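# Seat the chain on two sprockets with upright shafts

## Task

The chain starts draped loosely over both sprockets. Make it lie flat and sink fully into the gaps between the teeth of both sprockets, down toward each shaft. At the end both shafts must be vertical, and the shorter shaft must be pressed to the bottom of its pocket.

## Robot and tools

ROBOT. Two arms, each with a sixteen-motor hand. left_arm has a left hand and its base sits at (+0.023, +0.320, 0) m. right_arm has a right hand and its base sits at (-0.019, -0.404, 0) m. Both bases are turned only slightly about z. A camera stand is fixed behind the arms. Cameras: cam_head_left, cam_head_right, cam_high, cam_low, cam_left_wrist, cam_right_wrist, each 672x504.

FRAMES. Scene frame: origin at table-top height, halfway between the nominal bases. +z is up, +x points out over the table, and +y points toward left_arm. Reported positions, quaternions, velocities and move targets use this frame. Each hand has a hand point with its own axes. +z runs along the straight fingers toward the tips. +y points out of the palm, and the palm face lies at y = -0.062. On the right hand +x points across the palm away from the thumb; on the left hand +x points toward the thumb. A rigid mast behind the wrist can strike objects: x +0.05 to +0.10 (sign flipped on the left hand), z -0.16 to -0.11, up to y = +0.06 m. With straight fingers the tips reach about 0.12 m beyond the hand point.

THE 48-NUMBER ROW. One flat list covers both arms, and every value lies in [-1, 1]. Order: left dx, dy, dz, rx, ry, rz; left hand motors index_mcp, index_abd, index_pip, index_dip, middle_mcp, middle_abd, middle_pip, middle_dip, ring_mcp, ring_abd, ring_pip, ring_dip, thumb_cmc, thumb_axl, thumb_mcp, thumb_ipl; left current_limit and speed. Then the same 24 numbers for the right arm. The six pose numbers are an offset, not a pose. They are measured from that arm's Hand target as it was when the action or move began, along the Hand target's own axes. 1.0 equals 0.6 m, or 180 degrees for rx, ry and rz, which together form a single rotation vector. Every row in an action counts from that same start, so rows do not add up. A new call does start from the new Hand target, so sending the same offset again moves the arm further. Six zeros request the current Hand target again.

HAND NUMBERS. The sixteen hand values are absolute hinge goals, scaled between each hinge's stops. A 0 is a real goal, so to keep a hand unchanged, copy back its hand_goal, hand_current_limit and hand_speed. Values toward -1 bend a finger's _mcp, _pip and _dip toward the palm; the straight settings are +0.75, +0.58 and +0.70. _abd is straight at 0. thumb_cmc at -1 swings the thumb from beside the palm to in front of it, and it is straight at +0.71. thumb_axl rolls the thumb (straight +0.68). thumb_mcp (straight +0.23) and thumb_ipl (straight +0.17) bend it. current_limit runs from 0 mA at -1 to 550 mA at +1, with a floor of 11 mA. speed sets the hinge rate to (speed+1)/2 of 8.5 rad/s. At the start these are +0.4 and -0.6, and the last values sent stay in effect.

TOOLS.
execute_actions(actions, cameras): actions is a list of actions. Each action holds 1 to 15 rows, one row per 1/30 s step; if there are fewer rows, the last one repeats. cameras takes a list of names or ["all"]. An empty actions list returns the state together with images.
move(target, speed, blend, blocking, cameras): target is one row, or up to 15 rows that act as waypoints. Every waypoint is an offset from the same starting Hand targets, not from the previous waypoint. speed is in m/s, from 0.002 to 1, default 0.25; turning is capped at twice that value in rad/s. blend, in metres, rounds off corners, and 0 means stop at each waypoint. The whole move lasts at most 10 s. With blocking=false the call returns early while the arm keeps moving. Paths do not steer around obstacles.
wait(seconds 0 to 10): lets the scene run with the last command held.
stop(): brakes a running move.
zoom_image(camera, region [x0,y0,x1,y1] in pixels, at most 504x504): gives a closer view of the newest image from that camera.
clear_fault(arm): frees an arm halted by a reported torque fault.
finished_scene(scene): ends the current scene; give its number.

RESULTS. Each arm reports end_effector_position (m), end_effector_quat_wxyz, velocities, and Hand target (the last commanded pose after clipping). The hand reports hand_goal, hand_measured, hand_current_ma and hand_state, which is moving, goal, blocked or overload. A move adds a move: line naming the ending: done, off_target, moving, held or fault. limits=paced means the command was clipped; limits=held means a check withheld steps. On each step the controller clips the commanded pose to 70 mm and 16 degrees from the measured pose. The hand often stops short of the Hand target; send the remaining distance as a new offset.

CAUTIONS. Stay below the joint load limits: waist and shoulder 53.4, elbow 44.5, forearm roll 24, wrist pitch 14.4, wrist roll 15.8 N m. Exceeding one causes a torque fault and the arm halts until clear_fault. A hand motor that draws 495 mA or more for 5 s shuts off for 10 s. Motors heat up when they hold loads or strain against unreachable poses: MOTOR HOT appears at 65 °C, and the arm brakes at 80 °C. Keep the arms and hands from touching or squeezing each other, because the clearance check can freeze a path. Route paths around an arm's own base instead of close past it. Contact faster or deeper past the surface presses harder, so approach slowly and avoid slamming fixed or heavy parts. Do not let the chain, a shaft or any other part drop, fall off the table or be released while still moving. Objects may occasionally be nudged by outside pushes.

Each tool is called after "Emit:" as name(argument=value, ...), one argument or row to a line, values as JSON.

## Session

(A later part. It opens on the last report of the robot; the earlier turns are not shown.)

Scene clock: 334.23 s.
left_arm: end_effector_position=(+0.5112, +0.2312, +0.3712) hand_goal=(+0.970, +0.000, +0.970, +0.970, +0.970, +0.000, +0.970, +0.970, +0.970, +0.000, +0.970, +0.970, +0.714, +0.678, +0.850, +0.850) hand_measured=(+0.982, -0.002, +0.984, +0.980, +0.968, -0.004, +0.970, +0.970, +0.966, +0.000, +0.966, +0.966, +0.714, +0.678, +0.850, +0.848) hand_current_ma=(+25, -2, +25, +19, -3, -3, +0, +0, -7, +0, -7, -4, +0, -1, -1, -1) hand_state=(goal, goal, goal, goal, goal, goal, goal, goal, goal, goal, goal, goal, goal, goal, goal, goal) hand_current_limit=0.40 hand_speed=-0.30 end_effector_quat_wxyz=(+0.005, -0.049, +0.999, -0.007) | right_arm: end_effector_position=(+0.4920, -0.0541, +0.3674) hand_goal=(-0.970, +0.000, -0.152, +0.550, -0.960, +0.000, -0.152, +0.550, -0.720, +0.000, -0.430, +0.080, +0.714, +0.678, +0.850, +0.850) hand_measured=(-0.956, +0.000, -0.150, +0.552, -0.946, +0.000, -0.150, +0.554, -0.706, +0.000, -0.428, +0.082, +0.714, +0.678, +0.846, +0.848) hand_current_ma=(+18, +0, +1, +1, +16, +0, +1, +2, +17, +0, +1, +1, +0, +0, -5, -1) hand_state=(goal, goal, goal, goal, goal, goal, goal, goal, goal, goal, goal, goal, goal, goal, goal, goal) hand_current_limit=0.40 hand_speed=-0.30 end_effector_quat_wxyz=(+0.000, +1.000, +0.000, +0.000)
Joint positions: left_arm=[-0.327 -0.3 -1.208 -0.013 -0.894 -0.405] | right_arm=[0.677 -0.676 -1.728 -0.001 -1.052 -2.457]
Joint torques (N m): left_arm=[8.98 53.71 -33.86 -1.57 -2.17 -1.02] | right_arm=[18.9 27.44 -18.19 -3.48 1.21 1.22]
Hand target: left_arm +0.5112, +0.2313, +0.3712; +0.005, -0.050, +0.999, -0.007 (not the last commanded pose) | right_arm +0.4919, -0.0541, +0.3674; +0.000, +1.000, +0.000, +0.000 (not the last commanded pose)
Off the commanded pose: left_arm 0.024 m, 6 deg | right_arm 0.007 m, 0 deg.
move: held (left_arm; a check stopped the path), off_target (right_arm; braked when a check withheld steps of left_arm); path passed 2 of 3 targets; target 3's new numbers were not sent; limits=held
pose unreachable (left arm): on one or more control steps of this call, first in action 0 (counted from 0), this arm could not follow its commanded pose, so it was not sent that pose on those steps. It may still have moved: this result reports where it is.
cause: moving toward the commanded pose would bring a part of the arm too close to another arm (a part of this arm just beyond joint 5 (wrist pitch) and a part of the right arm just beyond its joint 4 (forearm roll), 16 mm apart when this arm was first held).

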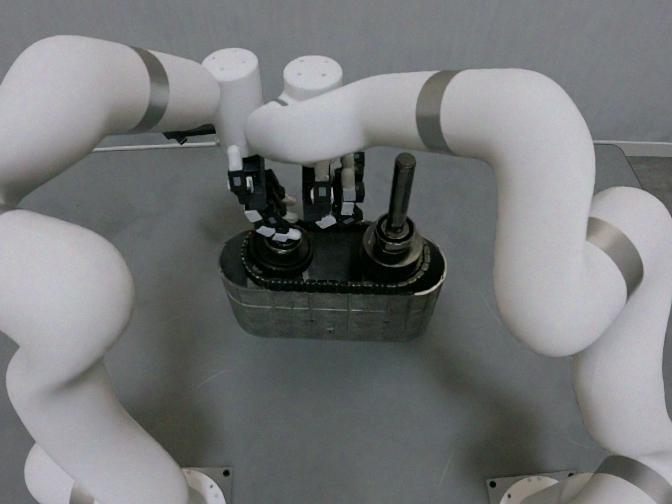

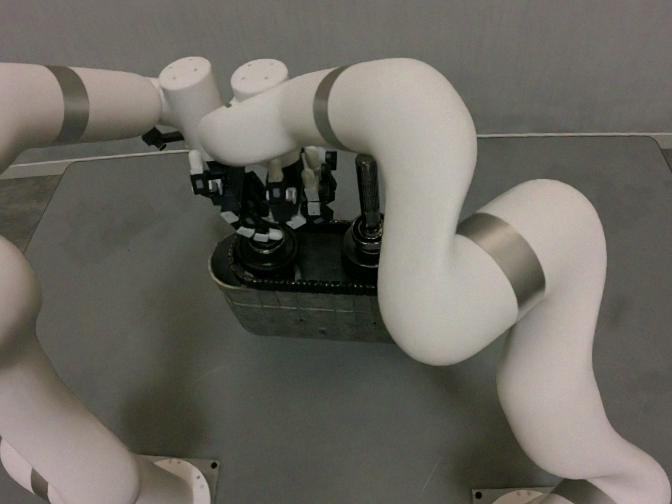

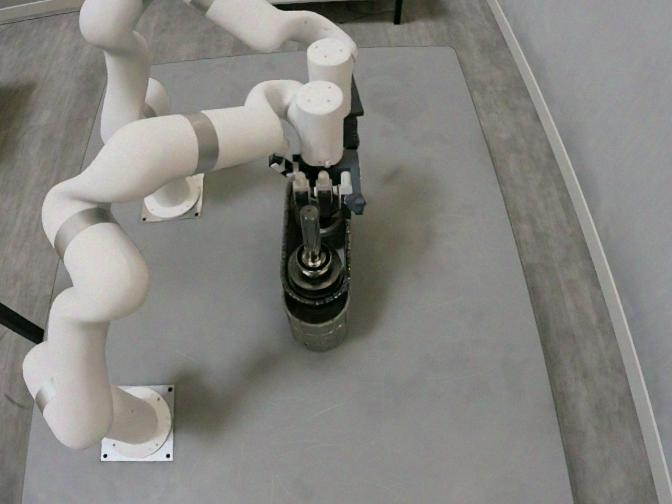

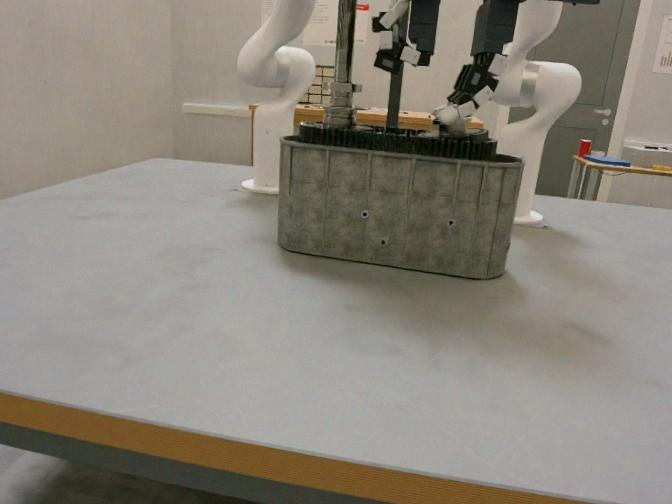

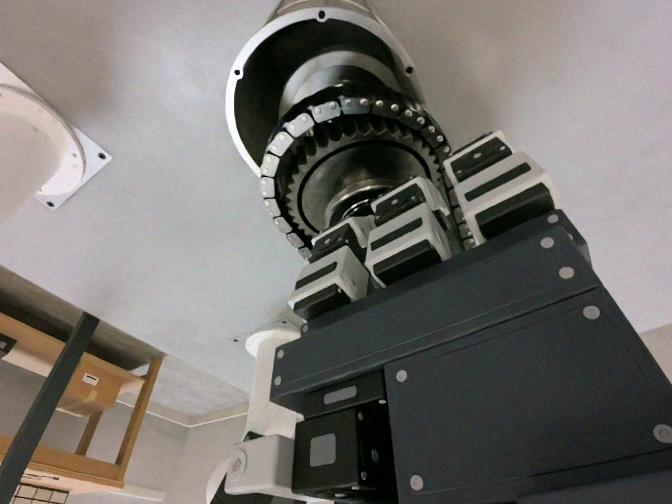

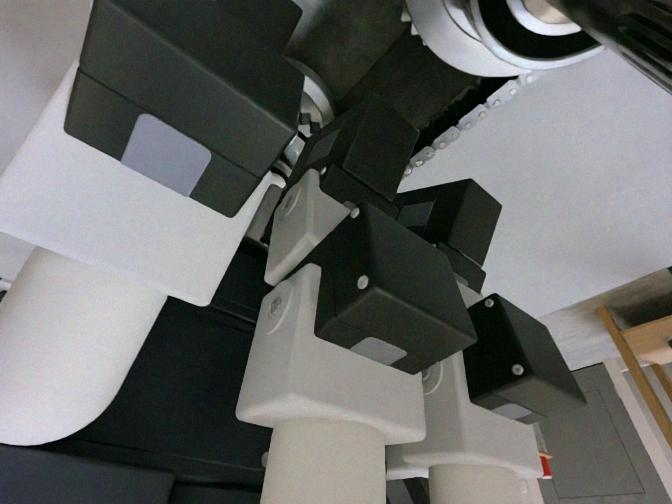

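Emit:
move(
  target=[
    [-0.0176,0.1643,-0.1023,0,0,0,0.97,0,0.97,0.97,0.97,0,0.97,0.97,0.97,0,0.97,0.97,0.714,0.678,0.85,0.85,0.4,-0.3,0,0,0.1,0,0,0,-0.97,0,-0.153,0.55,-0.96,0,-0.153,0.55,-0.72,0,-0.43,0.08,0.714,0.678,0.85,0.85,0.4,-0.3],
    [-0.0176,0.1643,-0.1023,0,0,0,0.97,0,0.97,0.97,0.97,0,0.97,0.97,0.97,0,0.97,0.97,0.714,0.678,0.85,0.85,0.4,-0.3,0,0,0.1657,0,0,0,-0.97,0,-0.153,0.55,-0.96,0,-0.153,0.55,-0.72,0,-0.43,0.08,0.714,0.678,0.85,0.85,0.4,-0.3],
  ],
  speed=0.1,
  cameras=["cam_low","cam_head_left","cam_head_right","cam_left_wrist","cam_right_wrist"],
)

Scene clock: 418.63 s.
left_arm: end_effector_position=(+0.5114, +0.3312, +0.4313) hand_goal=(+0.970, +0.000, +0.970, +0.970, +0.970, +0.000, +0.970, +0.970, +0.970, +0.000, +0.970, +0.970, +0.714, +0.678, +0.850, +0.850) hand_measured=(+0.968, -0.002, +0.970, +0.972, +0.968, -0.004, +0.970, +0.970, +0.966, +0.000, +0.966, +0.966, +0.714, +0.678, +0.850, +0.848) hand_current_ma=(-3, -2, +1, +3, -4, -3, +0, +0, -7, +0, -7, -4, +0, -1, -1, -1) hand_state=(goal, goal, goal, goal, goal, goal, goal, goal, goal, goal, goal, goal, goal, goal, goal, goal) hand_current_limit=0.40 hand_speed=-0.30 end_effector_quat_wxyz=(+0.005, -0.050, +0.999, -0.007) | right_arm: end_effector_position=(+0.4920, -0.0541, +0.2680) hand_goal=(-0.970, +0.000, -0.152, +0.550, -0.960, +0.000, -0.152, +0.550, -0.720, +0.000, -0.430, +0.080, +0.714, +0.678, +0.850, +0.850) hand_measured=(-0.956, +0.000, -0.150, +0.552, -0.946, +0.000, -0.150, +0.554, -0.706, +0.000, -0.428, +0.082, +0.714, +0.678, +0.846, +0.848) hand_current_ma=(+18, +0, +1, +1, +16, +0, +1, +2, +17, +0, +1, +1, +0, +0, -5, -1) hand_state=(goal, goal, goal, goal, goal, goal, goal, goal, goal, goal, goal, goal, goal, goal, goal, goal) hand_current_limit=0.40 hand_speed=-0.30 end_effector_quat_wxyz=(+0.000, +1.000, +0.000, +0.000)
Joint positions: left_arm=[-0.144 -0.205 -1.23 -0.015 -1.013 -0.222] | right_arm=[0.677 -0.752 -1.619 -0.001 -0.868 -2.457]
Joint torques (N m): left_arm=[9.3 52.37 -34.07 -2.18 -2.11 0.88] | right_arm=[-18.37 27.98 -16.31 -3.8 1.11 1.13]
Hand target: left_arm +0.5114, +0.3312, +0.4313; +0.005, -0.050, +0.999, -0.007 | right_arm +0.4920, -0.0541, +0.2680; +0.000, +1.000, +0.000, +0.000
Off the commanded pose: left_arm 0.000 m, 0 deg | right_arm 0.000 m, 0 deg.
move: done
Images, in order (width x height): cam_head_left 672x504, cam_head_right 672x504, cam_low 672x504, cam_left_wrist 672x504, cam_right_wrist 672x504.

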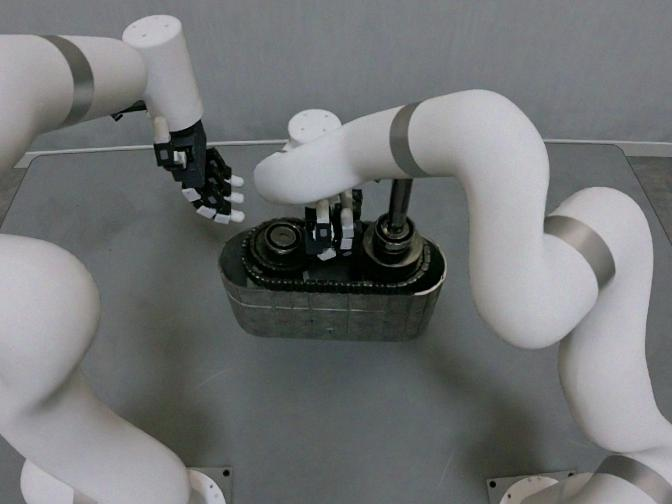

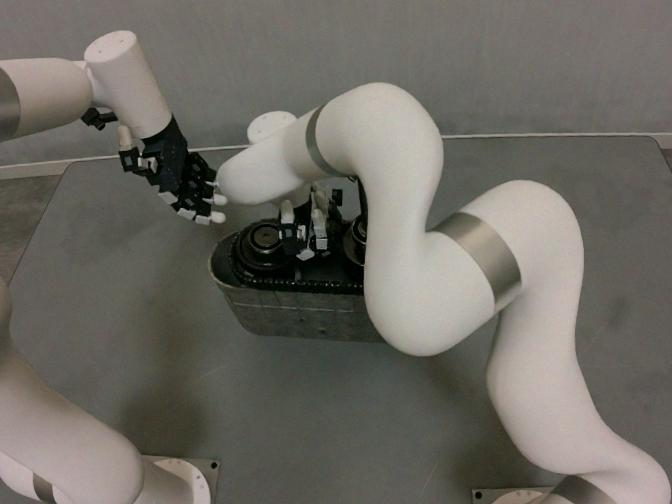

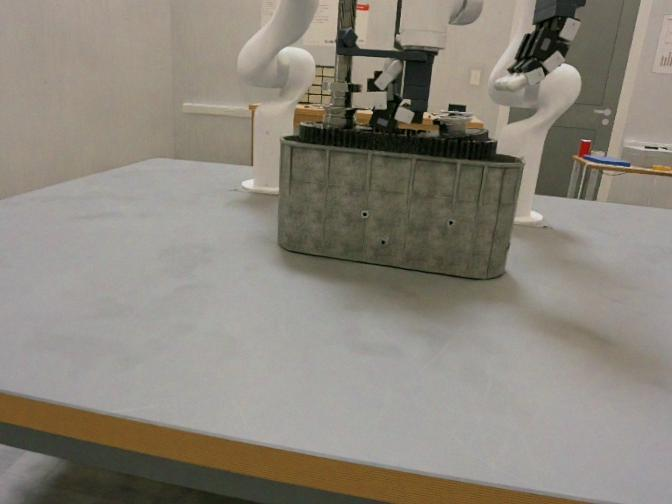

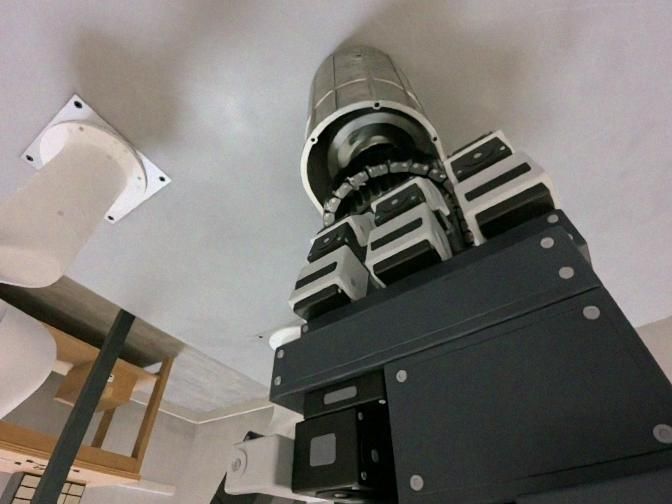

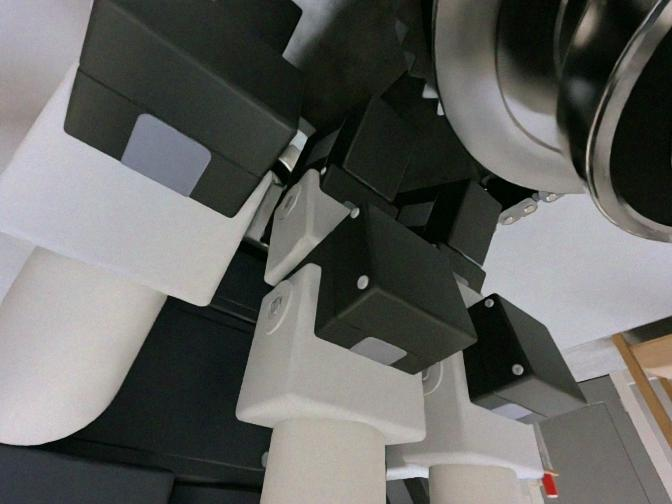

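Emit:
zoom_image(
  camera="cam_low",
  region=[290, 20, 540, 170],
)

Emit:
zoom_image(
  camera="cam_head_left",
  region=[230, 190, 450, 310],
)

Scaled by 2.016.

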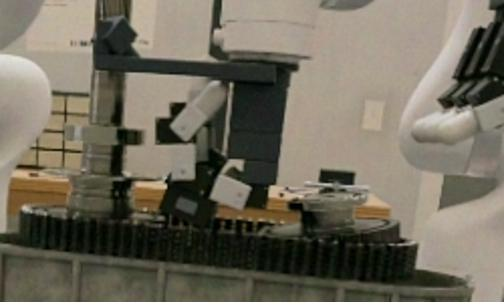

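Scaled by 2.291.

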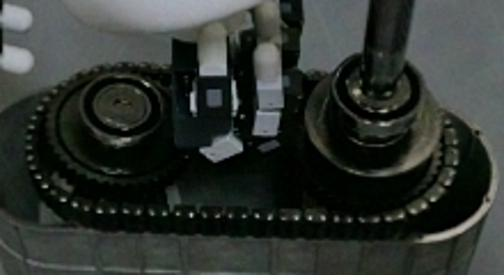

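Emit:
move(
  target=[0,0,0,0,0,0,0.97,0,0.97,0.97,0.97,0,0.97,0.97,0.97,0,0.97,0.97,0.714,0.678,0.85,0.85,0.4,-0.3,0,-0.035,0,0,0,0,-0.97,0,-0.153,0.55,-0.96,0,-0.153,0.55,-0.72,0,-0.43,0.08,0.714,0.678,0.85,0.85,0.4,-0.3],
  speed=0.04,
  cameras=["cam_head_left"],
)

Emit:
zoom_image(
  camera="cam_head_left",
  region=[230, 190, 450, 310],
)

Scene clock: 428.17 s.
left_arm: end_effector_position=(+0.5114, +0.3312, +0.4313) hand_goal=(+0.970, +0.000, +0.970, +0.970, +0.970, +0.000, +0.970, +0.970, +0.970, +0.000, +0.970, +0.970, +0.714, +0.678, +0.850, +0.850) hand_measured=(+0.968, -0.002, +0.970, +0.972, +0.968, -0.004, +0.970, +0.970, +0.966, +0.000, +0.966, +0.966, +0.714, +0.678, +0.850, +0.848) hand_current_ma=(-3, -2, +1, +3, -4, -3, +0, +0, -7, +0, -7, -4, +0, -1, -1, -1) hand_state=(goal, goal, goal, goal, goal, goal, goal, goal, goal, goal, goal, goal, goal, goal, goal, goal) hand_current_limit=0.40 hand_speed=-0.30 end_effector_quat_wxyz=(+0.005, -0.050, +0.999, -0.007) | right_arm: end_effector_position=(+0.4920, -0.0332, +0.2680) hand_goal=(-0.970, +0.000, -0.152, +0.550, -0.960, +0.000, -0.152, +0.550, -0.720, +0.000, -0.430, +0.080, +0.714, +0.678, +0.850, +0.850) hand_measured=(-0.956, +0.000, -0.150, +0.552, -0.946, +0.000, -0.150, +0.554, -0.706, +0.000, -0.428, +0.082, +0.714, +0.678, +0.846, +0.848) hand_current_ma=(+18, +0, +1, +1, +16, +0, +1, +2, +17, +0, +1, +1, +0, +0, -5, -1) hand_state=(goal, goal, goal, goal, goal, goal, goal, goal, goal, goal, goal, goal, goal, goal, goal, goal) hand_current_limit=0.40 hand_speed=-0.30 end_effector_quat_wxyz=(+0.000, +1.000, +0.000, +0.000)
Joint positions: left_arm=[-0.144 -0.205 -1.23 -0.015 -1.013 -0.222] | right_arm=[0.7 -0.787 -1.677 -0.001 -0.89 -2.434]
Joint torques (N m): left_arm=[10.23 52.88 -34.09 -2.24 -2.03 0.87] | right_arm=[31.67 25.94 -40.33 1.84 0 1.21]
Hand target: left_arm +0.5114, +0.3312, +0.4313; +0.005, -0.050, +0.999, -0.007 | right_arm +0.4920, -0.0331, +0.2679; +0.000, +1.000, +0.000, +0.000
Off the commanded pose: left_arm 0.000 m, 0 deg | right_arm 0.000 m, 0 deg.
move: done
Images, in order (width x height): cam_head_left 672x504.

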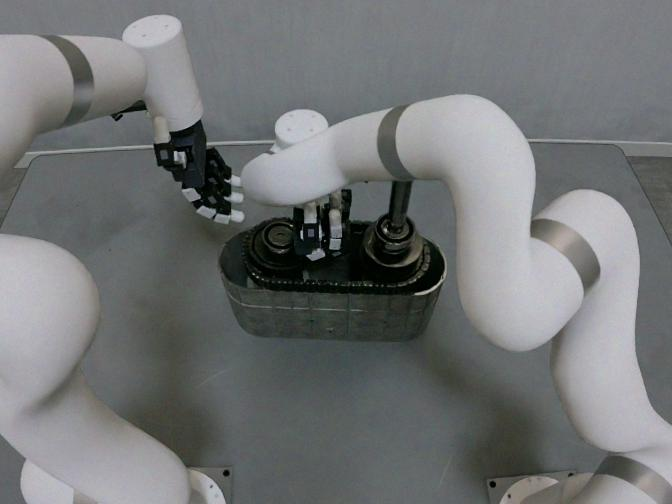

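Scaled by 2.291.

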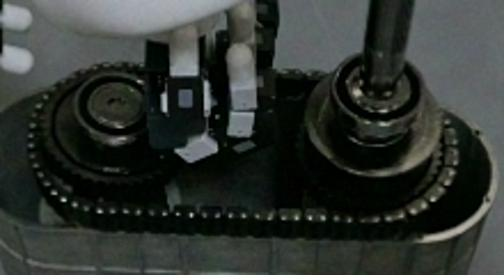

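Emit:
move(
  target=[0,0,0,0,0,0,0.97,0,0.97,0.97,0.97,0,0.97,0.97,0.97,0,0.97,0.97,0.714,0.678,0.85,0.85,0.4,-0.3,0,-0.01,0,0,0,0,-0.97,0,-0.153,0.55,-0.96,0,-0.153,0.55,-0.72,0,-0.43,0.08,0.714,0.678,0.85,0.85,0.4,-0.3],
  speed=0.03,
  cameras=["cam_head_left","cam_low"],
)

Emit:
zoom_image(
  camera="cam_head_left",
  region=[230, 190, 450, 310],
)

Emit:
zoom_image(
  camera="cam_low",
  region=[290, 20, 540, 170],
)

Scene clock: 434.47 s.
left_arm: end_effector_position=(+0.5114, +0.3312, +0.4313) hand_goal=(+0.970, +0.000, +0.970, +0.970, +0.970, +0.000, +0.970, +0.970, +0.970, +0.000, +0.970, +0.970, +0.714, +0.678, +0.850, +0.850) hand_measured=(+0.968, -0.002, +0.970, +0.972, +0.968, -0.004, +0.970, +0.970, +0.966, +0.000, +0.966, +0.966, +0.714, +0.678, +0.850, +0.848) hand_current_ma=(-3, -2, +1, +3, -4, -3, +0, +0, -7, +0, -7, -4, +0, -1, -1, -1) hand_state=(goal, goal, goal, goal, goal, goal, goal, goal, goal, goal, goal, goal, goal, goal, goal, goal) hand_current_limit=0.40 hand_speed=-0.30 end_effector_quat_wxyz=(+0.005, -0.050, +0.999, -0.007) | right_arm: end_effector_position=(+0.4920, -0.0272, +0.2679) hand_goal=(-0.970, +0.000, -0.152, +0.550, -0.960, +0.000, -0.152, +0.550, -0.720, +0.000, -0.430, +0.080, +0.714, +0.678, +0.850, +0.850) hand_measured=(-0.956, +0.000, -0.150, +0.552, -0.946, +0.000, -0.150, +0.554, -0.706, +0.000, -0.428, +0.082, +0.714, +0.678, +0.846, +0.848) hand_current_ma=(+18, +0, +1, +1, +16, +0, +1, +2, +17, +0, +1, +1, +0, +0, -5, -1) hand_state=(goal, goal, goal, goal, goal, goal, goal, goal, goal, goal, goal, goal, goal, goal, goal, goal) hand_current_limit=0.40 hand_speed=-0.30 end_effector_quat_wxyz=(+0.000, +1.000, +0.000, +0.000)
Joint positions: left_arm=[-0.144 -0.205 -1.23 -0.015 -1.013 -0.222] | right_arm=[0.706 -0.798 -1.695 -0.001 -0.897 -2.427]
Joint torques (N m): left_arm=[9.44 52.16 -33.81 -2.05 -2.05 0.85] | right_arm=[20.62 32.89 -42.61 4.58 -1.27 1.12]
Hand target: left_arm +0.5114, +0.3312, +0.4313; +0.005, -0.050, +0.999, -0.007 | right_arm +0.4920, -0.0271, +0.2679; +0.000, +1.000, +0.000, +0.000
Off the commanded pose: left_arm 0.000 m, 0 deg | right_arm 0.000 m, 0 deg.
move: done
Images, in order (width x height): cam_head_left 672x504, cam_low 672x504.

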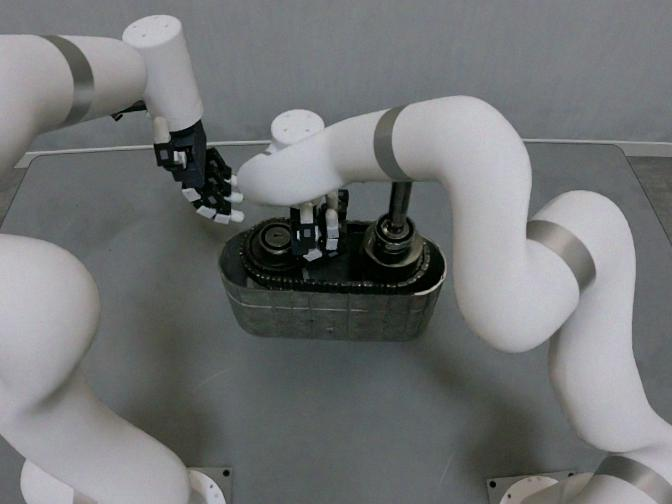

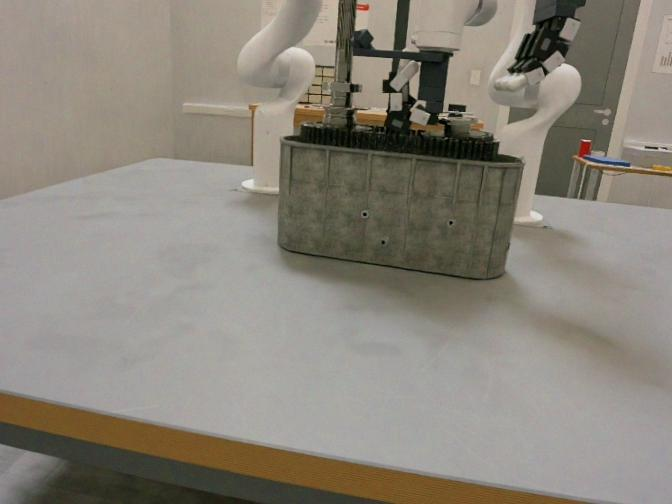

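Scaled by 2.291.

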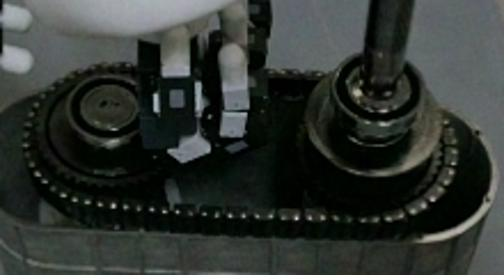

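Scaled by 2.016.

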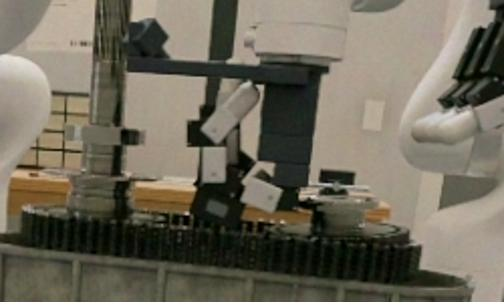

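Emit:
move(
  target=[0,0,0,0,0,0,0.97,0,0.97,0.97,0.97,0,0.97,0.97,0.97,0,0.97,0.97,0.714,0.678,0.85,0.85,0.4,-0.3,0,-0.0075,0,0,0,0,-0.97,0,-0.153,0.55,-0.96,0,-0.153,0.55,-0.72,0,-0.43,0.08,0.714,0.678,0.85,0.85,0.4,-0.3],
  speed=0.03,
  cameras=["cam_head_left","cam_low"],
)

Emit:
zoom_image(
  camera="cam_head_left",
  region=[230, 190, 450, 310],
)

Emit:
zoom_image(
  camera="cam_low",
  region=[290, 20, 540, 170],
)

Scene clock: 449.17 s.
left_arm: end_effector_position=(+0.5114, +0.3312, +0.4313) hand_goal=(+0.970, +0.000, +0.970, +0.970, +0.970, +0.000, +0.970, +0.970, +0.970, +0.000, +0.970, +0.970, +0.714, +0.678, +0.850, +0.850) hand_measured=(+0.968, -0.002, +0.970, +0.972, +0.968, -0.004, +0.970, +0.970, +0.966, +0.000, +0.966, +0.966, +0.714, +0.678, +0.850, +0.848) hand_current_ma=(-3, -2, +1, +3, -4, -3, +0, +0, -7, +0, -7, -4, +0, -1, -1, -1) hand_state=(goal, goal, goal, goal, goal, goal, goal, goal, goal, goal, goal, goal, goal, goal, goal, goal) hand_current_limit=0.40 hand_speed=-0.30 end_effector_quat_wxyz=(+0.005, -0.050, +0.999, -0.007) | right_arm: end_effector_position=(+0.4920, -0.0227, +0.2679) hand_goal=(-0.970, +0.000, -0.152, +0.550, -0.960, +0.000, -0.152, +0.550, -0.720, +0.000, -0.430, +0.080, +0.714, +0.678, +0.850, +0.850) hand_measured=(-0.956, +0.000, -0.150, +0.552, -0.946, +0.000, -0.150, +0.554, -0.706, +0.000, -0.428, +0.082, +0.714, +0.678, +0.846, +0.848) hand_current_ma=(+18, +0, +1, +1, +16, +0, +1, +2, +17, +0, +1, +1, +0, +0, -5, -1) hand_state=(goal, goal, goal, goal, goal, goal, goal, goal, goal, goal, goal, goal, goal, goal, goal, goal) hand_current_limit=0.40 hand_speed=-0.30 end_effector_quat_wxyz=(+0.000, +1.000, +0.000, +0.000)
Joint positions: left_arm=[-0.144 -0.205 -1.23 -0.015 -1.013 -0.222] | right_arm=[0.711 -0.806 -1.708 -0.001 -0.903 -2.422]
Joint torques (N m): left_arm=[9.26 51.32 -34.4 -2.26 -1.96 0.86] | right_arm=[23.13 33.19 -41.78 -1.75 -0.97 1.29]
Hand target: left_arm +0.5114, +0.3312, +0.4313; +0.005, -0.050, +0.999, -0.007 | right_arm +0.4920, -0.0226, +0.2679; +0.000, +1.000, +0.000, +0.000
Off the commanded pose: left_arm 0.000 m, 0 deg | right_arm 0.000 m, 0 deg.
move: done
Images, in order (width x height): cam_head_left 672x504, cam_low 672x504.

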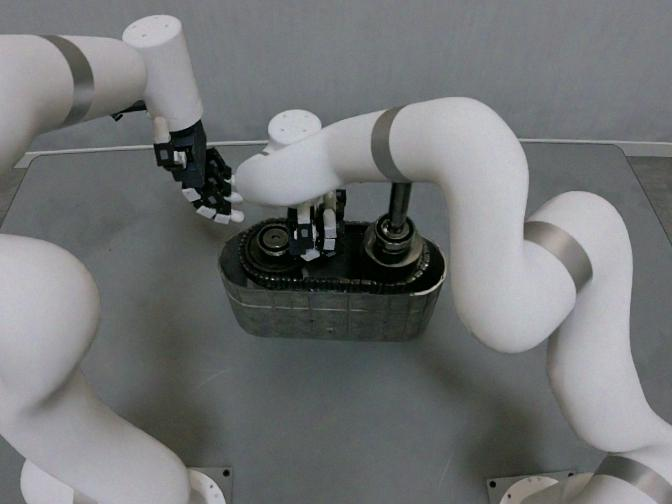

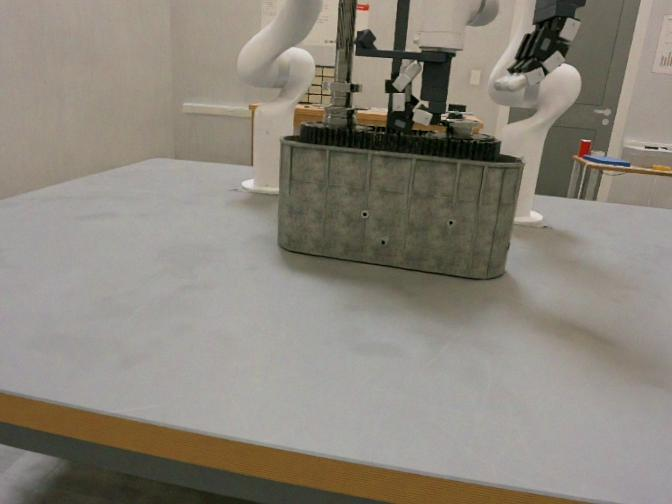

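Scaled by 2.291.

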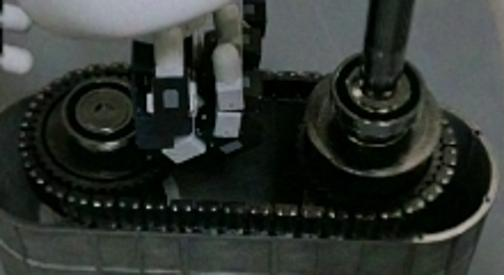

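Scaled by 2.016.

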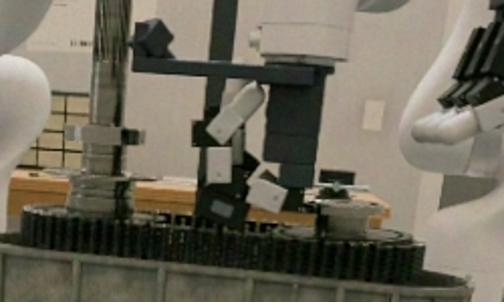

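Emit:
move(
  target=[
    [0,0,0,0,0,0,-0.97,0,-0.153,0.55,-0.96,0,-0.153,0.55,-0.72,0,-0.43,0.08,0.714,0.678,0.85,0.85,0.4,-0.3,0,0.0457,0,0,0,0,-0.97,0,-0.153,0.55,-0.96,0,-0.153,0.55,-0.72,0,-0.43,0.08,0.714,0.678,0.85,0.85,0.4,-0.3],
    [0,0,0,-0.0045,0.0032,0.0318,-0.97,0,-0.153,0.55,-0.96,0,-0.153,0.55,-0.72,0,-0.43,0.08,0.714,0.678,0.85,0.85,0.4,-0.3,0,0.0457,-0.5535,0,0,0,-0.97,0,-0.153,0.55,-0.96,0,-0.153,0.55,-0.72,0,-0.43,0.08,0.714,0.678,0.85,0.85,0.4,-0.3],
    [0,0,0,-0.0045,0.0032,0.0318,-0.97,0,-0.153,0.55,-0.96,0,-0.153,0.55,-0.72,0,-0.43,0.08,0.714,0.678,0.85,0.85,0.4,-0.3,0.18,0.5457,-0.5535,0,0,-0.25,-0.97,0,-0.153,0.55,-0.96,0,-0.153,0.55,-0.72,0,-0.43,0.08,0.714,0.678,0.85,0.85,0.4,-0.3],
  ],
  speed=[0.05,0.2,0.25],
  blend=[0.003,0.03,0],
  cameras=["all"],
)

Emit:
zoom_image(
  camera="cam_low",
  region=[270, 0, 550, 200],
)

Emit:
zoom_image(
  camera="cam_head_left",
  region=[210, 200, 460, 350],
)

Scene clock: 515.27 s.
left_arm: end_effector_position=(+0.5114, +0.3312, +0.4313) hand_goal=(-0.970, +0.000, -0.152, +0.550, -0.960, +0.000, -0.152, +0.550, -0.720, +0.000, -0.430, +0.080, +0.714, +0.678, +0.850, +0.850) hand_measured=(-0.954, -0.002, -0.148, +0.552, -0.944, -0.004, -0.148, +0.552, -0.702, +0.000, -0.428, +0.082, +0.714, +0.678, +0.850, +0.848) hand_current_ma=(+34, -2, +4, +4, +38, -3, +4, +3, +42, +0, +3, +3, +0, -1, -1, -1) hand_state=(goal, goal, goal, goal, goal, goal, goal, goal, goal, goal, goal, goal, goal, goal, goal, goal) hand_current_limit=0.40 hand_speed=-0.30 end_effector_quat_wxyz=(+0.000, +0.000, +1.000, +0.000) | right_arm: end_effector_position=(+0.5998, -0.3498, +0.6003) hand_goal=(-0.970, +0.000, -0.152, +0.550, -0.960, +0.000, -0.152, +0.550, -0.720, +0.000, -0.430, +0.080, +0.714, +0.678, +0.850, +0.850) hand_measured=(-0.956, +0.000, -0.150, +0.552, -0.946, +0.000, -0.150, +0.554, -0.706, +0.000, -0.428, +0.082, +0.714, +0.678, +0.846, +0.848) hand_current_ma=(+18, +0, +1, +1, +16, +0, +1, +2, +17, +0, +1, +1, +0, +0, -5, -1) hand_state=(goal, goal, goal, goal, goal, goal, goal, goal, goal, goal, goal, goal, goal, goal, goal, goal) hand_current_limit=0.40 hand_speed=-0.30 end_effector_quat_wxyz=(+0.000, +0.924, +0.383, +0.000)
Joint positions: left_arm=[-0.156 -0.193 -1.212 0 -1.02 -0.142] | right_arm=[0.216 -0.388 -1.833 -0.001 -1.444 -3.703]
Joint torques (N m): left_arm=[-9.71 51.43 -20.03 4.08 -2.11 0.92] | right_arm=[-21.57 34.37 -22.88 6.29 1.23 -1.28]
Hand target: left_arm +0.5114, +0.3312, +0.4313; +0.000, +0.000, +1.000, +0.000 | right_arm +0.5998, -0.3499, +0.6003; +0.000, +0.924, +0.383, +0.000
Off the commanded pose: left_arm 0.000 m, 0 deg | right_arm 0.000 m, 0 deg.
move: done; blend cut to 0 m at target 1

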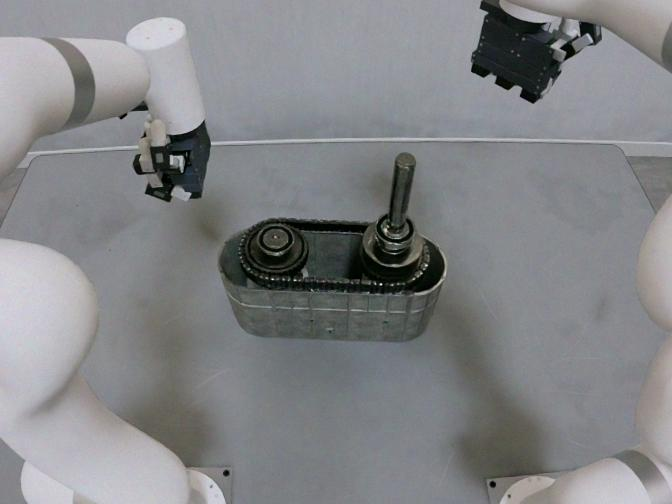

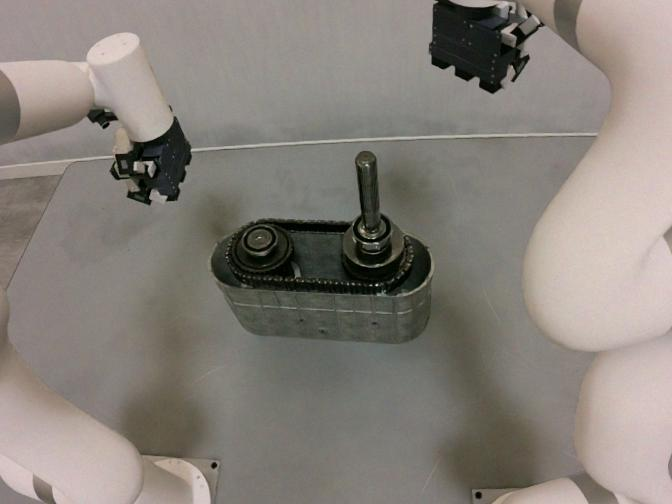

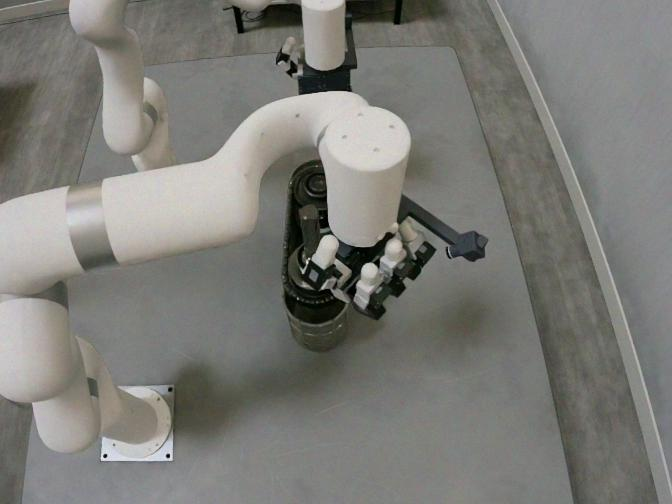

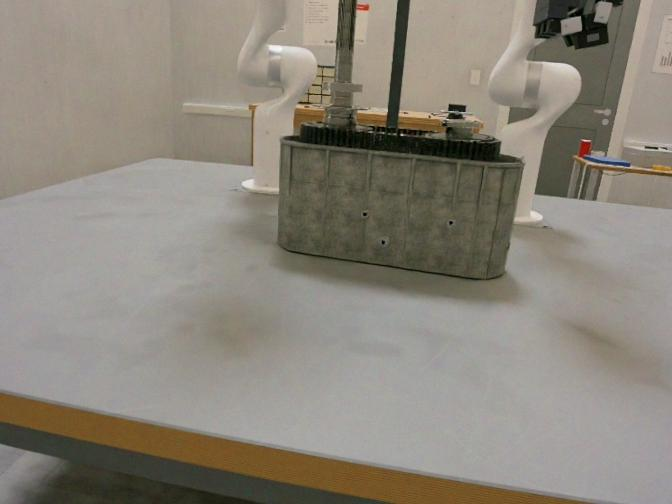

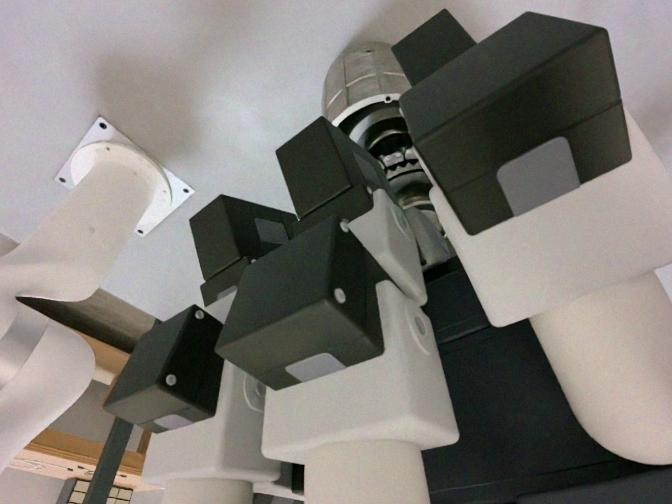

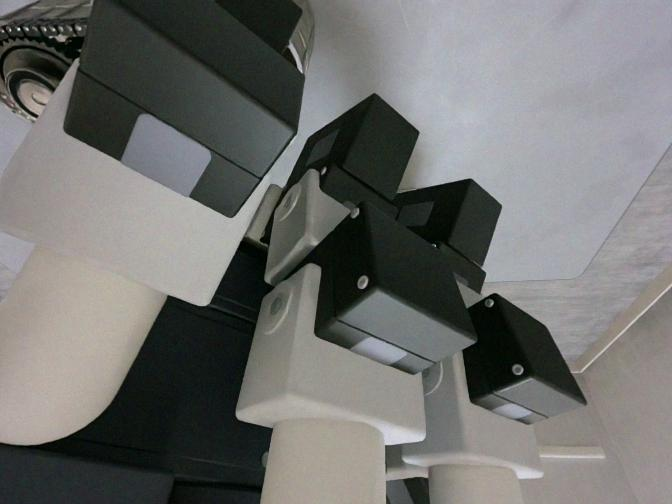

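Scaled by 1.800.

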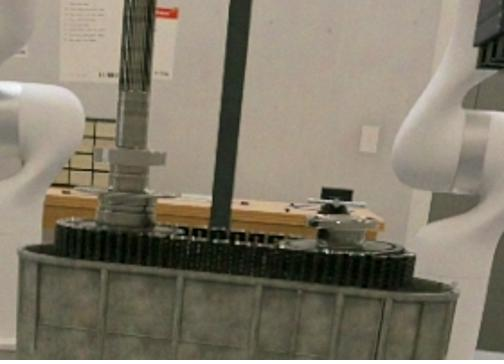

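Scaled by 2.016.

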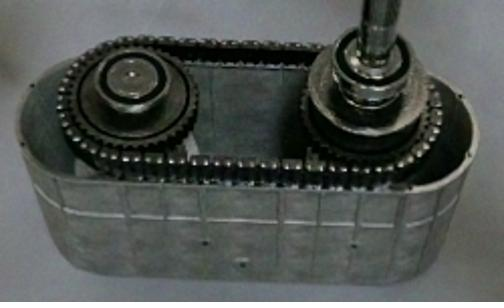

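Emit:
move(
  target=[
    [0,0,0,0,0,0,-0.97,0,-0.153,0.55,-0.96,0,-0.153,0.55,-0.72,0,-0.43,0.08,0.714,0.678,0.85,0.85,0.4,-0.3,-0.0354,0.0825,0.3,0,0,0,-0.97,0,-0.153,0.55,-0.96,0,-0.153,0.55,-0.72,0,-0.43,0.08,0.714,0.678,0.85,0.85,0.4,-0.3],
    [0,0,0,0,0,0,-0.97,0,-0.153,0.55,-0.96,0,-0.153,0.55,-0.72,0,-0.43,0.08,0.714,0.678,0.85,0.85,0.4,-0.3,0,0.1178,0.3667,-0.3143,0.3143,0,-0.97,0,-0.153,0.55,-0.96,0,-0.153,0.55,-0.72,0,-0.43,0.08,0.714,0.678,0.85,0.85,0.4,-0.3],
    [0,0,0,0,0,0,-0.97,0,-0.153,0.55,-0.96,0,-0.153,0.55,-0.72,0,-0.43,0.08,0.714,0.678,0.85,0.85,0.4,-0.3,0,0.1178,0.3667,-0.2799,0.2061,0.5321,-0.97,0,-0.153,0.55,-0.96,0,-0.153,0.55,-0.72,0,-0.43,0.08,0.714,0.678,0.85,0.85,0.4,-0.3],
  ],
  speed=0.3,
  blend=0.02,
  cameras=["cam_high"],
)

Scene clock: 554.10 s.
left_arm: end_effector_position=(+0.5114, +0.3312, +0.4313) hand_goal=(-0.970, +0.000, -0.152, +0.550, -0.960, +0.000, -0.152, +0.550, -0.720, +0.000, -0.430, +0.080, +0.714, +0.678, +0.850, +0.850) hand_measured=(-0.954, -0.002, -0.148, +0.552, -0.944, -0.004, -0.148, +0.552, -0.702, +0.000, -0.428, +0.082, +0.714, +0.678, +0.850, +0.848) hand_current_ma=(+34, -2, +4, +4, +38, -3, +4, +3, +42, +0, +3, +3, +0, -1, -1, -1) hand_state=(goal, goal, goal, goal, goal, goal, goal, goal, goal, goal, goal, goal, goal, goal, goal, goal) hand_current_limit=0.40 hand_speed=-0.30 end_effector_quat_wxyz=(+0.000, +0.000, +1.000, +0.000) | right_arm: end_effector_position=(+0.6499, -0.4000, +0.3803) hand_goal=(-0.970, +0.000, -0.152, +0.550, -0.960, +0.000, -0.152, +0.550, -0.720, +0.000, -0.430, +0.080, +0.714, +0.678, +0.850, +0.850) hand_measured=(-0.968, +0.000, -0.150, +0.552, -0.958, +0.000, -0.150, +0.552, -0.710, +0.000, -0.428, +0.082, +0.716, +0.678, +0.846, +0.848) hand_current_ma=(+1, +0, +0, +1, +1, +0, +0, +2, +11, +0, +1, +1, +0, +0, -4, -1) hand_state=(goal, goal, goal, goal, goal, goal, goal, goal, goal, goal, goal, goal, goal, goal, goal, goal) hand_current_limit=0.40 hand_speed=-0.30 end_effector_quat_wxyz=(+0.238, +0.770, -0.443, +0.394)
Joint positions: left_arm=[-0.156 -0.193 -1.212 0 -1.02 -0.142] | right_arm=[0.275 -0.722 -1.657 1.992 1.061 -4.28]
Joint torques (N m): left_arm=[-9.32 51.68 -20.36 3.58 -2.04 0.87] | right_arm=[-19.29 30.41 -40.87 3.65 1.7 -1.26]
Hand target: left_arm +0.5114, +0.3312, +0.4313; +0.000, +0.000, +1.000, +0.000 | right_arm +0.6499, -0.4000, +0.3803; +0.238, +0.770, -0.443, +0.394
Off the commanded pose: left_arm 0.000 m, 0 deg | right_arm 0.000 m, 0 deg.
move: done
Images, in order (width x height): cam_high 672x504.

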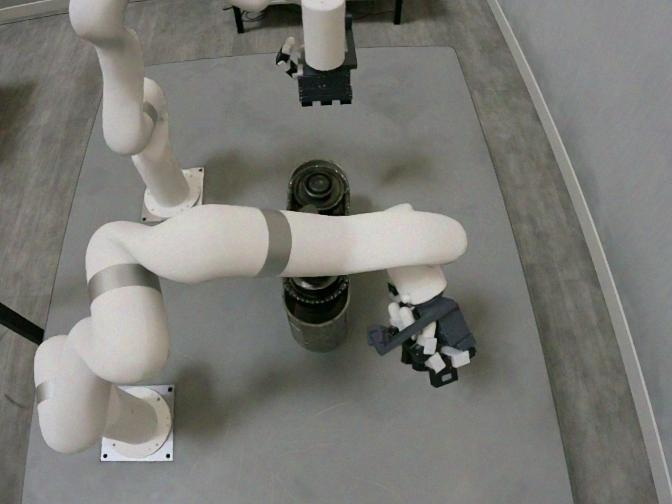

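Emit:
move(
  target=[
    [0.0007,-0.2087,0.1355,0,0,0,-0.97,0,-0.153,0.55,-0.96,0,-0.153,0.55,-0.72,0,-0.43,0.08,0.714,0.678,0.85,0.85,0.4,-0.3,0.0375,0.236,-0.1427,-0.0737,-0.2987,0.1546,-0.97,0,-0.153,0.55,-0.96,0,-0.153,0.55,-0.72,0,-0.43,0.08,0.714,0.678,0.85,0.85,0.4,-0.3],
    [0.0007,-0.2087,0.2188,0,0,0,-0.97,0,-0.153,0.55,-0.96,0,-0.153,0.55,-0.72,0,-0.43,0.08,0.714,0.678,0.85,0.85,0.4,-0.3,-0.294,0.3317,-0.6098,-0.0737,-0.2987,0.1546,-0.97,0,-0.153,0.55,-0.96,0,-0.153,0.55,-0.72,0,-0.43,0.08,0.714,0.678,0.85,0.85,0.4,-0.3],
  ],
  speed=0.25,
  blend=0.02,
  cameras=["all"],
)

Scene clock: 579.27 s.
left_arm: end_effector_position=(+0.5108, +0.2060, +0.3000) hand_goal=(-0.970, +0.000, -0.152, +0.550, -0.960, +0.000, -0.152, +0.550, -0.720, +0.000, -0.430, +0.080, +0.714, +0.678, +0.850, +0.850) hand_measured=(-0.954, -0.002, -0.148, +0.552, -0.944, -0.004, -0.148, +0.552, -0.702, +0.000, -0.428, +0.082, +0.714, +0.678, +0.850, +0.848) hand_current_ma=(+34, -2, +4, +4, +38, -3, +4, +3, +42, +0, +3, +3, +0, -1, -1, -1) hand_state=(goal, goal, goal, goal, goal, goal, goal, goal, goal, goal, goal, goal, goal, goal, goal, goal) hand_current_limit=0.40 hand_speed=-0.30 end_effector_quat_wxyz=(+0.000, +0.000, +1.000, +0.000) | right_arm: end_effector_position=(+0.2798, -0.1497, +0.4507) hand_goal=(-0.970, +0.000, -0.152, +0.550, -0.960, +0.000, -0.152, +0.550, -0.720, +0.000, -0.430, +0.080, +0.714, +0.678, +0.850, +0.850) hand_measured=(-0.964, +0.000, -0.150, +0.552, -0.954, +0.000, -0.150, +0.552, -0.710, +0.000, -0.428, +0.082, +0.716, +0.678, +0.846, +0.848) hand_current_ma=(+5, +0, +0, +1, +4, +0, +0, +2, +11, +0, +1, +1, +0, +0, -4, -1) hand_state=(goal, goal, goal, goal, goal, goal, goal, goal, goal, goal, goal, goal, goal, goal, goal, goal) hand_current_limit=0.40 hand_speed=-0.30 end_effector_quat_wxyz=(+0.000, +0.707, -0.707, +0.000)
Joint positions: left_arm=[-0.385 -0.383 -1.142 -0.001 -0.76 -0.371] | right_arm=[0.536 -0.01 -1.057 3.142 1.046 -4.169]
Joint torques (N m): left_arm=[-9.44 25.72 -18.72 2.68 1.94 -0.68] | right_arm=[18.78 25.8 -17.43 -5.11 -0.12 1.06]
Hand target: left_arm +0.5108, +0.2060, +0.3000; +0.000, +0.000, +1.000, +0.000 | right_arm +0.2798, -0.1497, +0.4507; +0.000, +0.707, -0.707, +0.000
Off the commanded pose: left_arm 0.000 m, 0 deg | right_arm 0.000 m, 0 deg.
move: done

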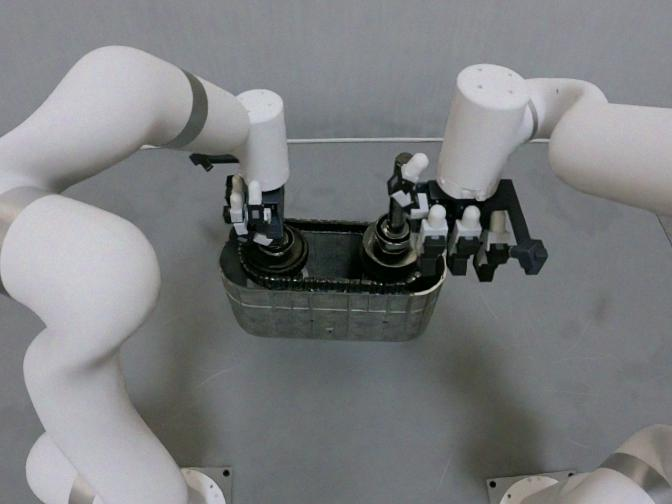

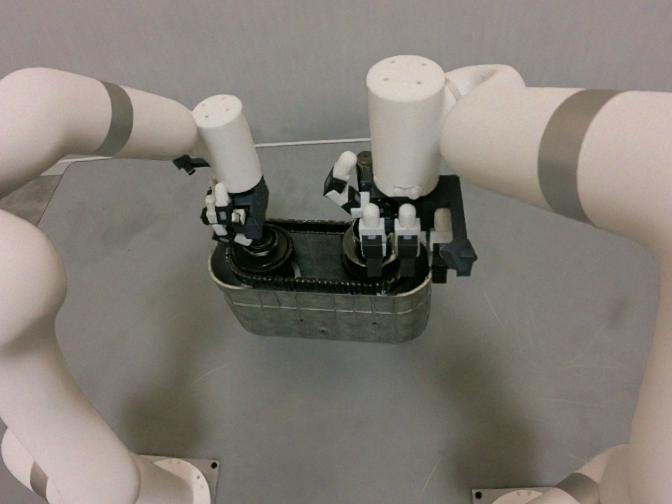

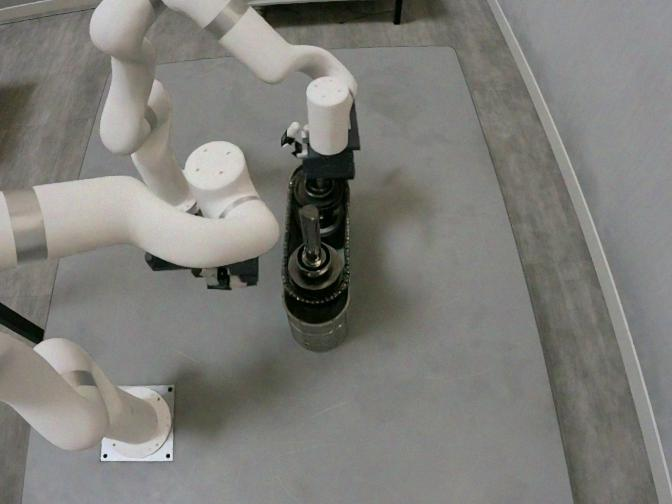

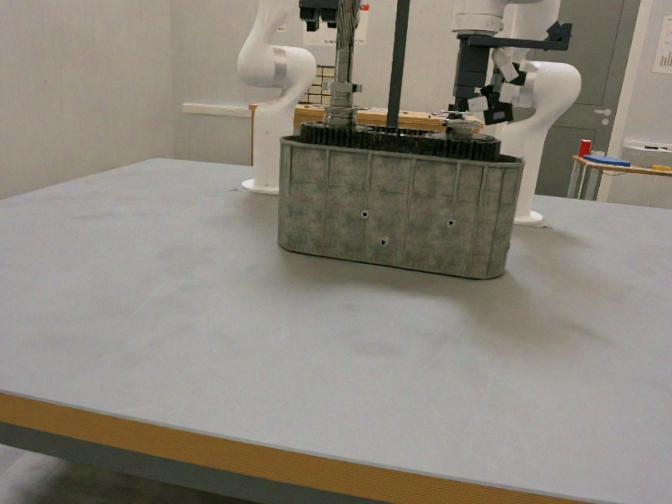

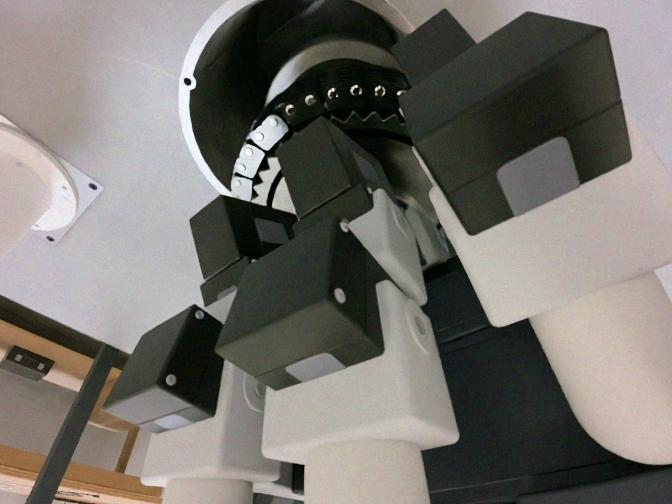

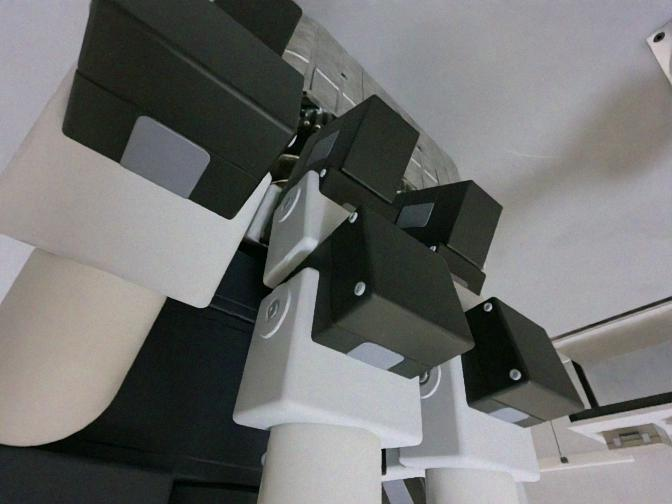

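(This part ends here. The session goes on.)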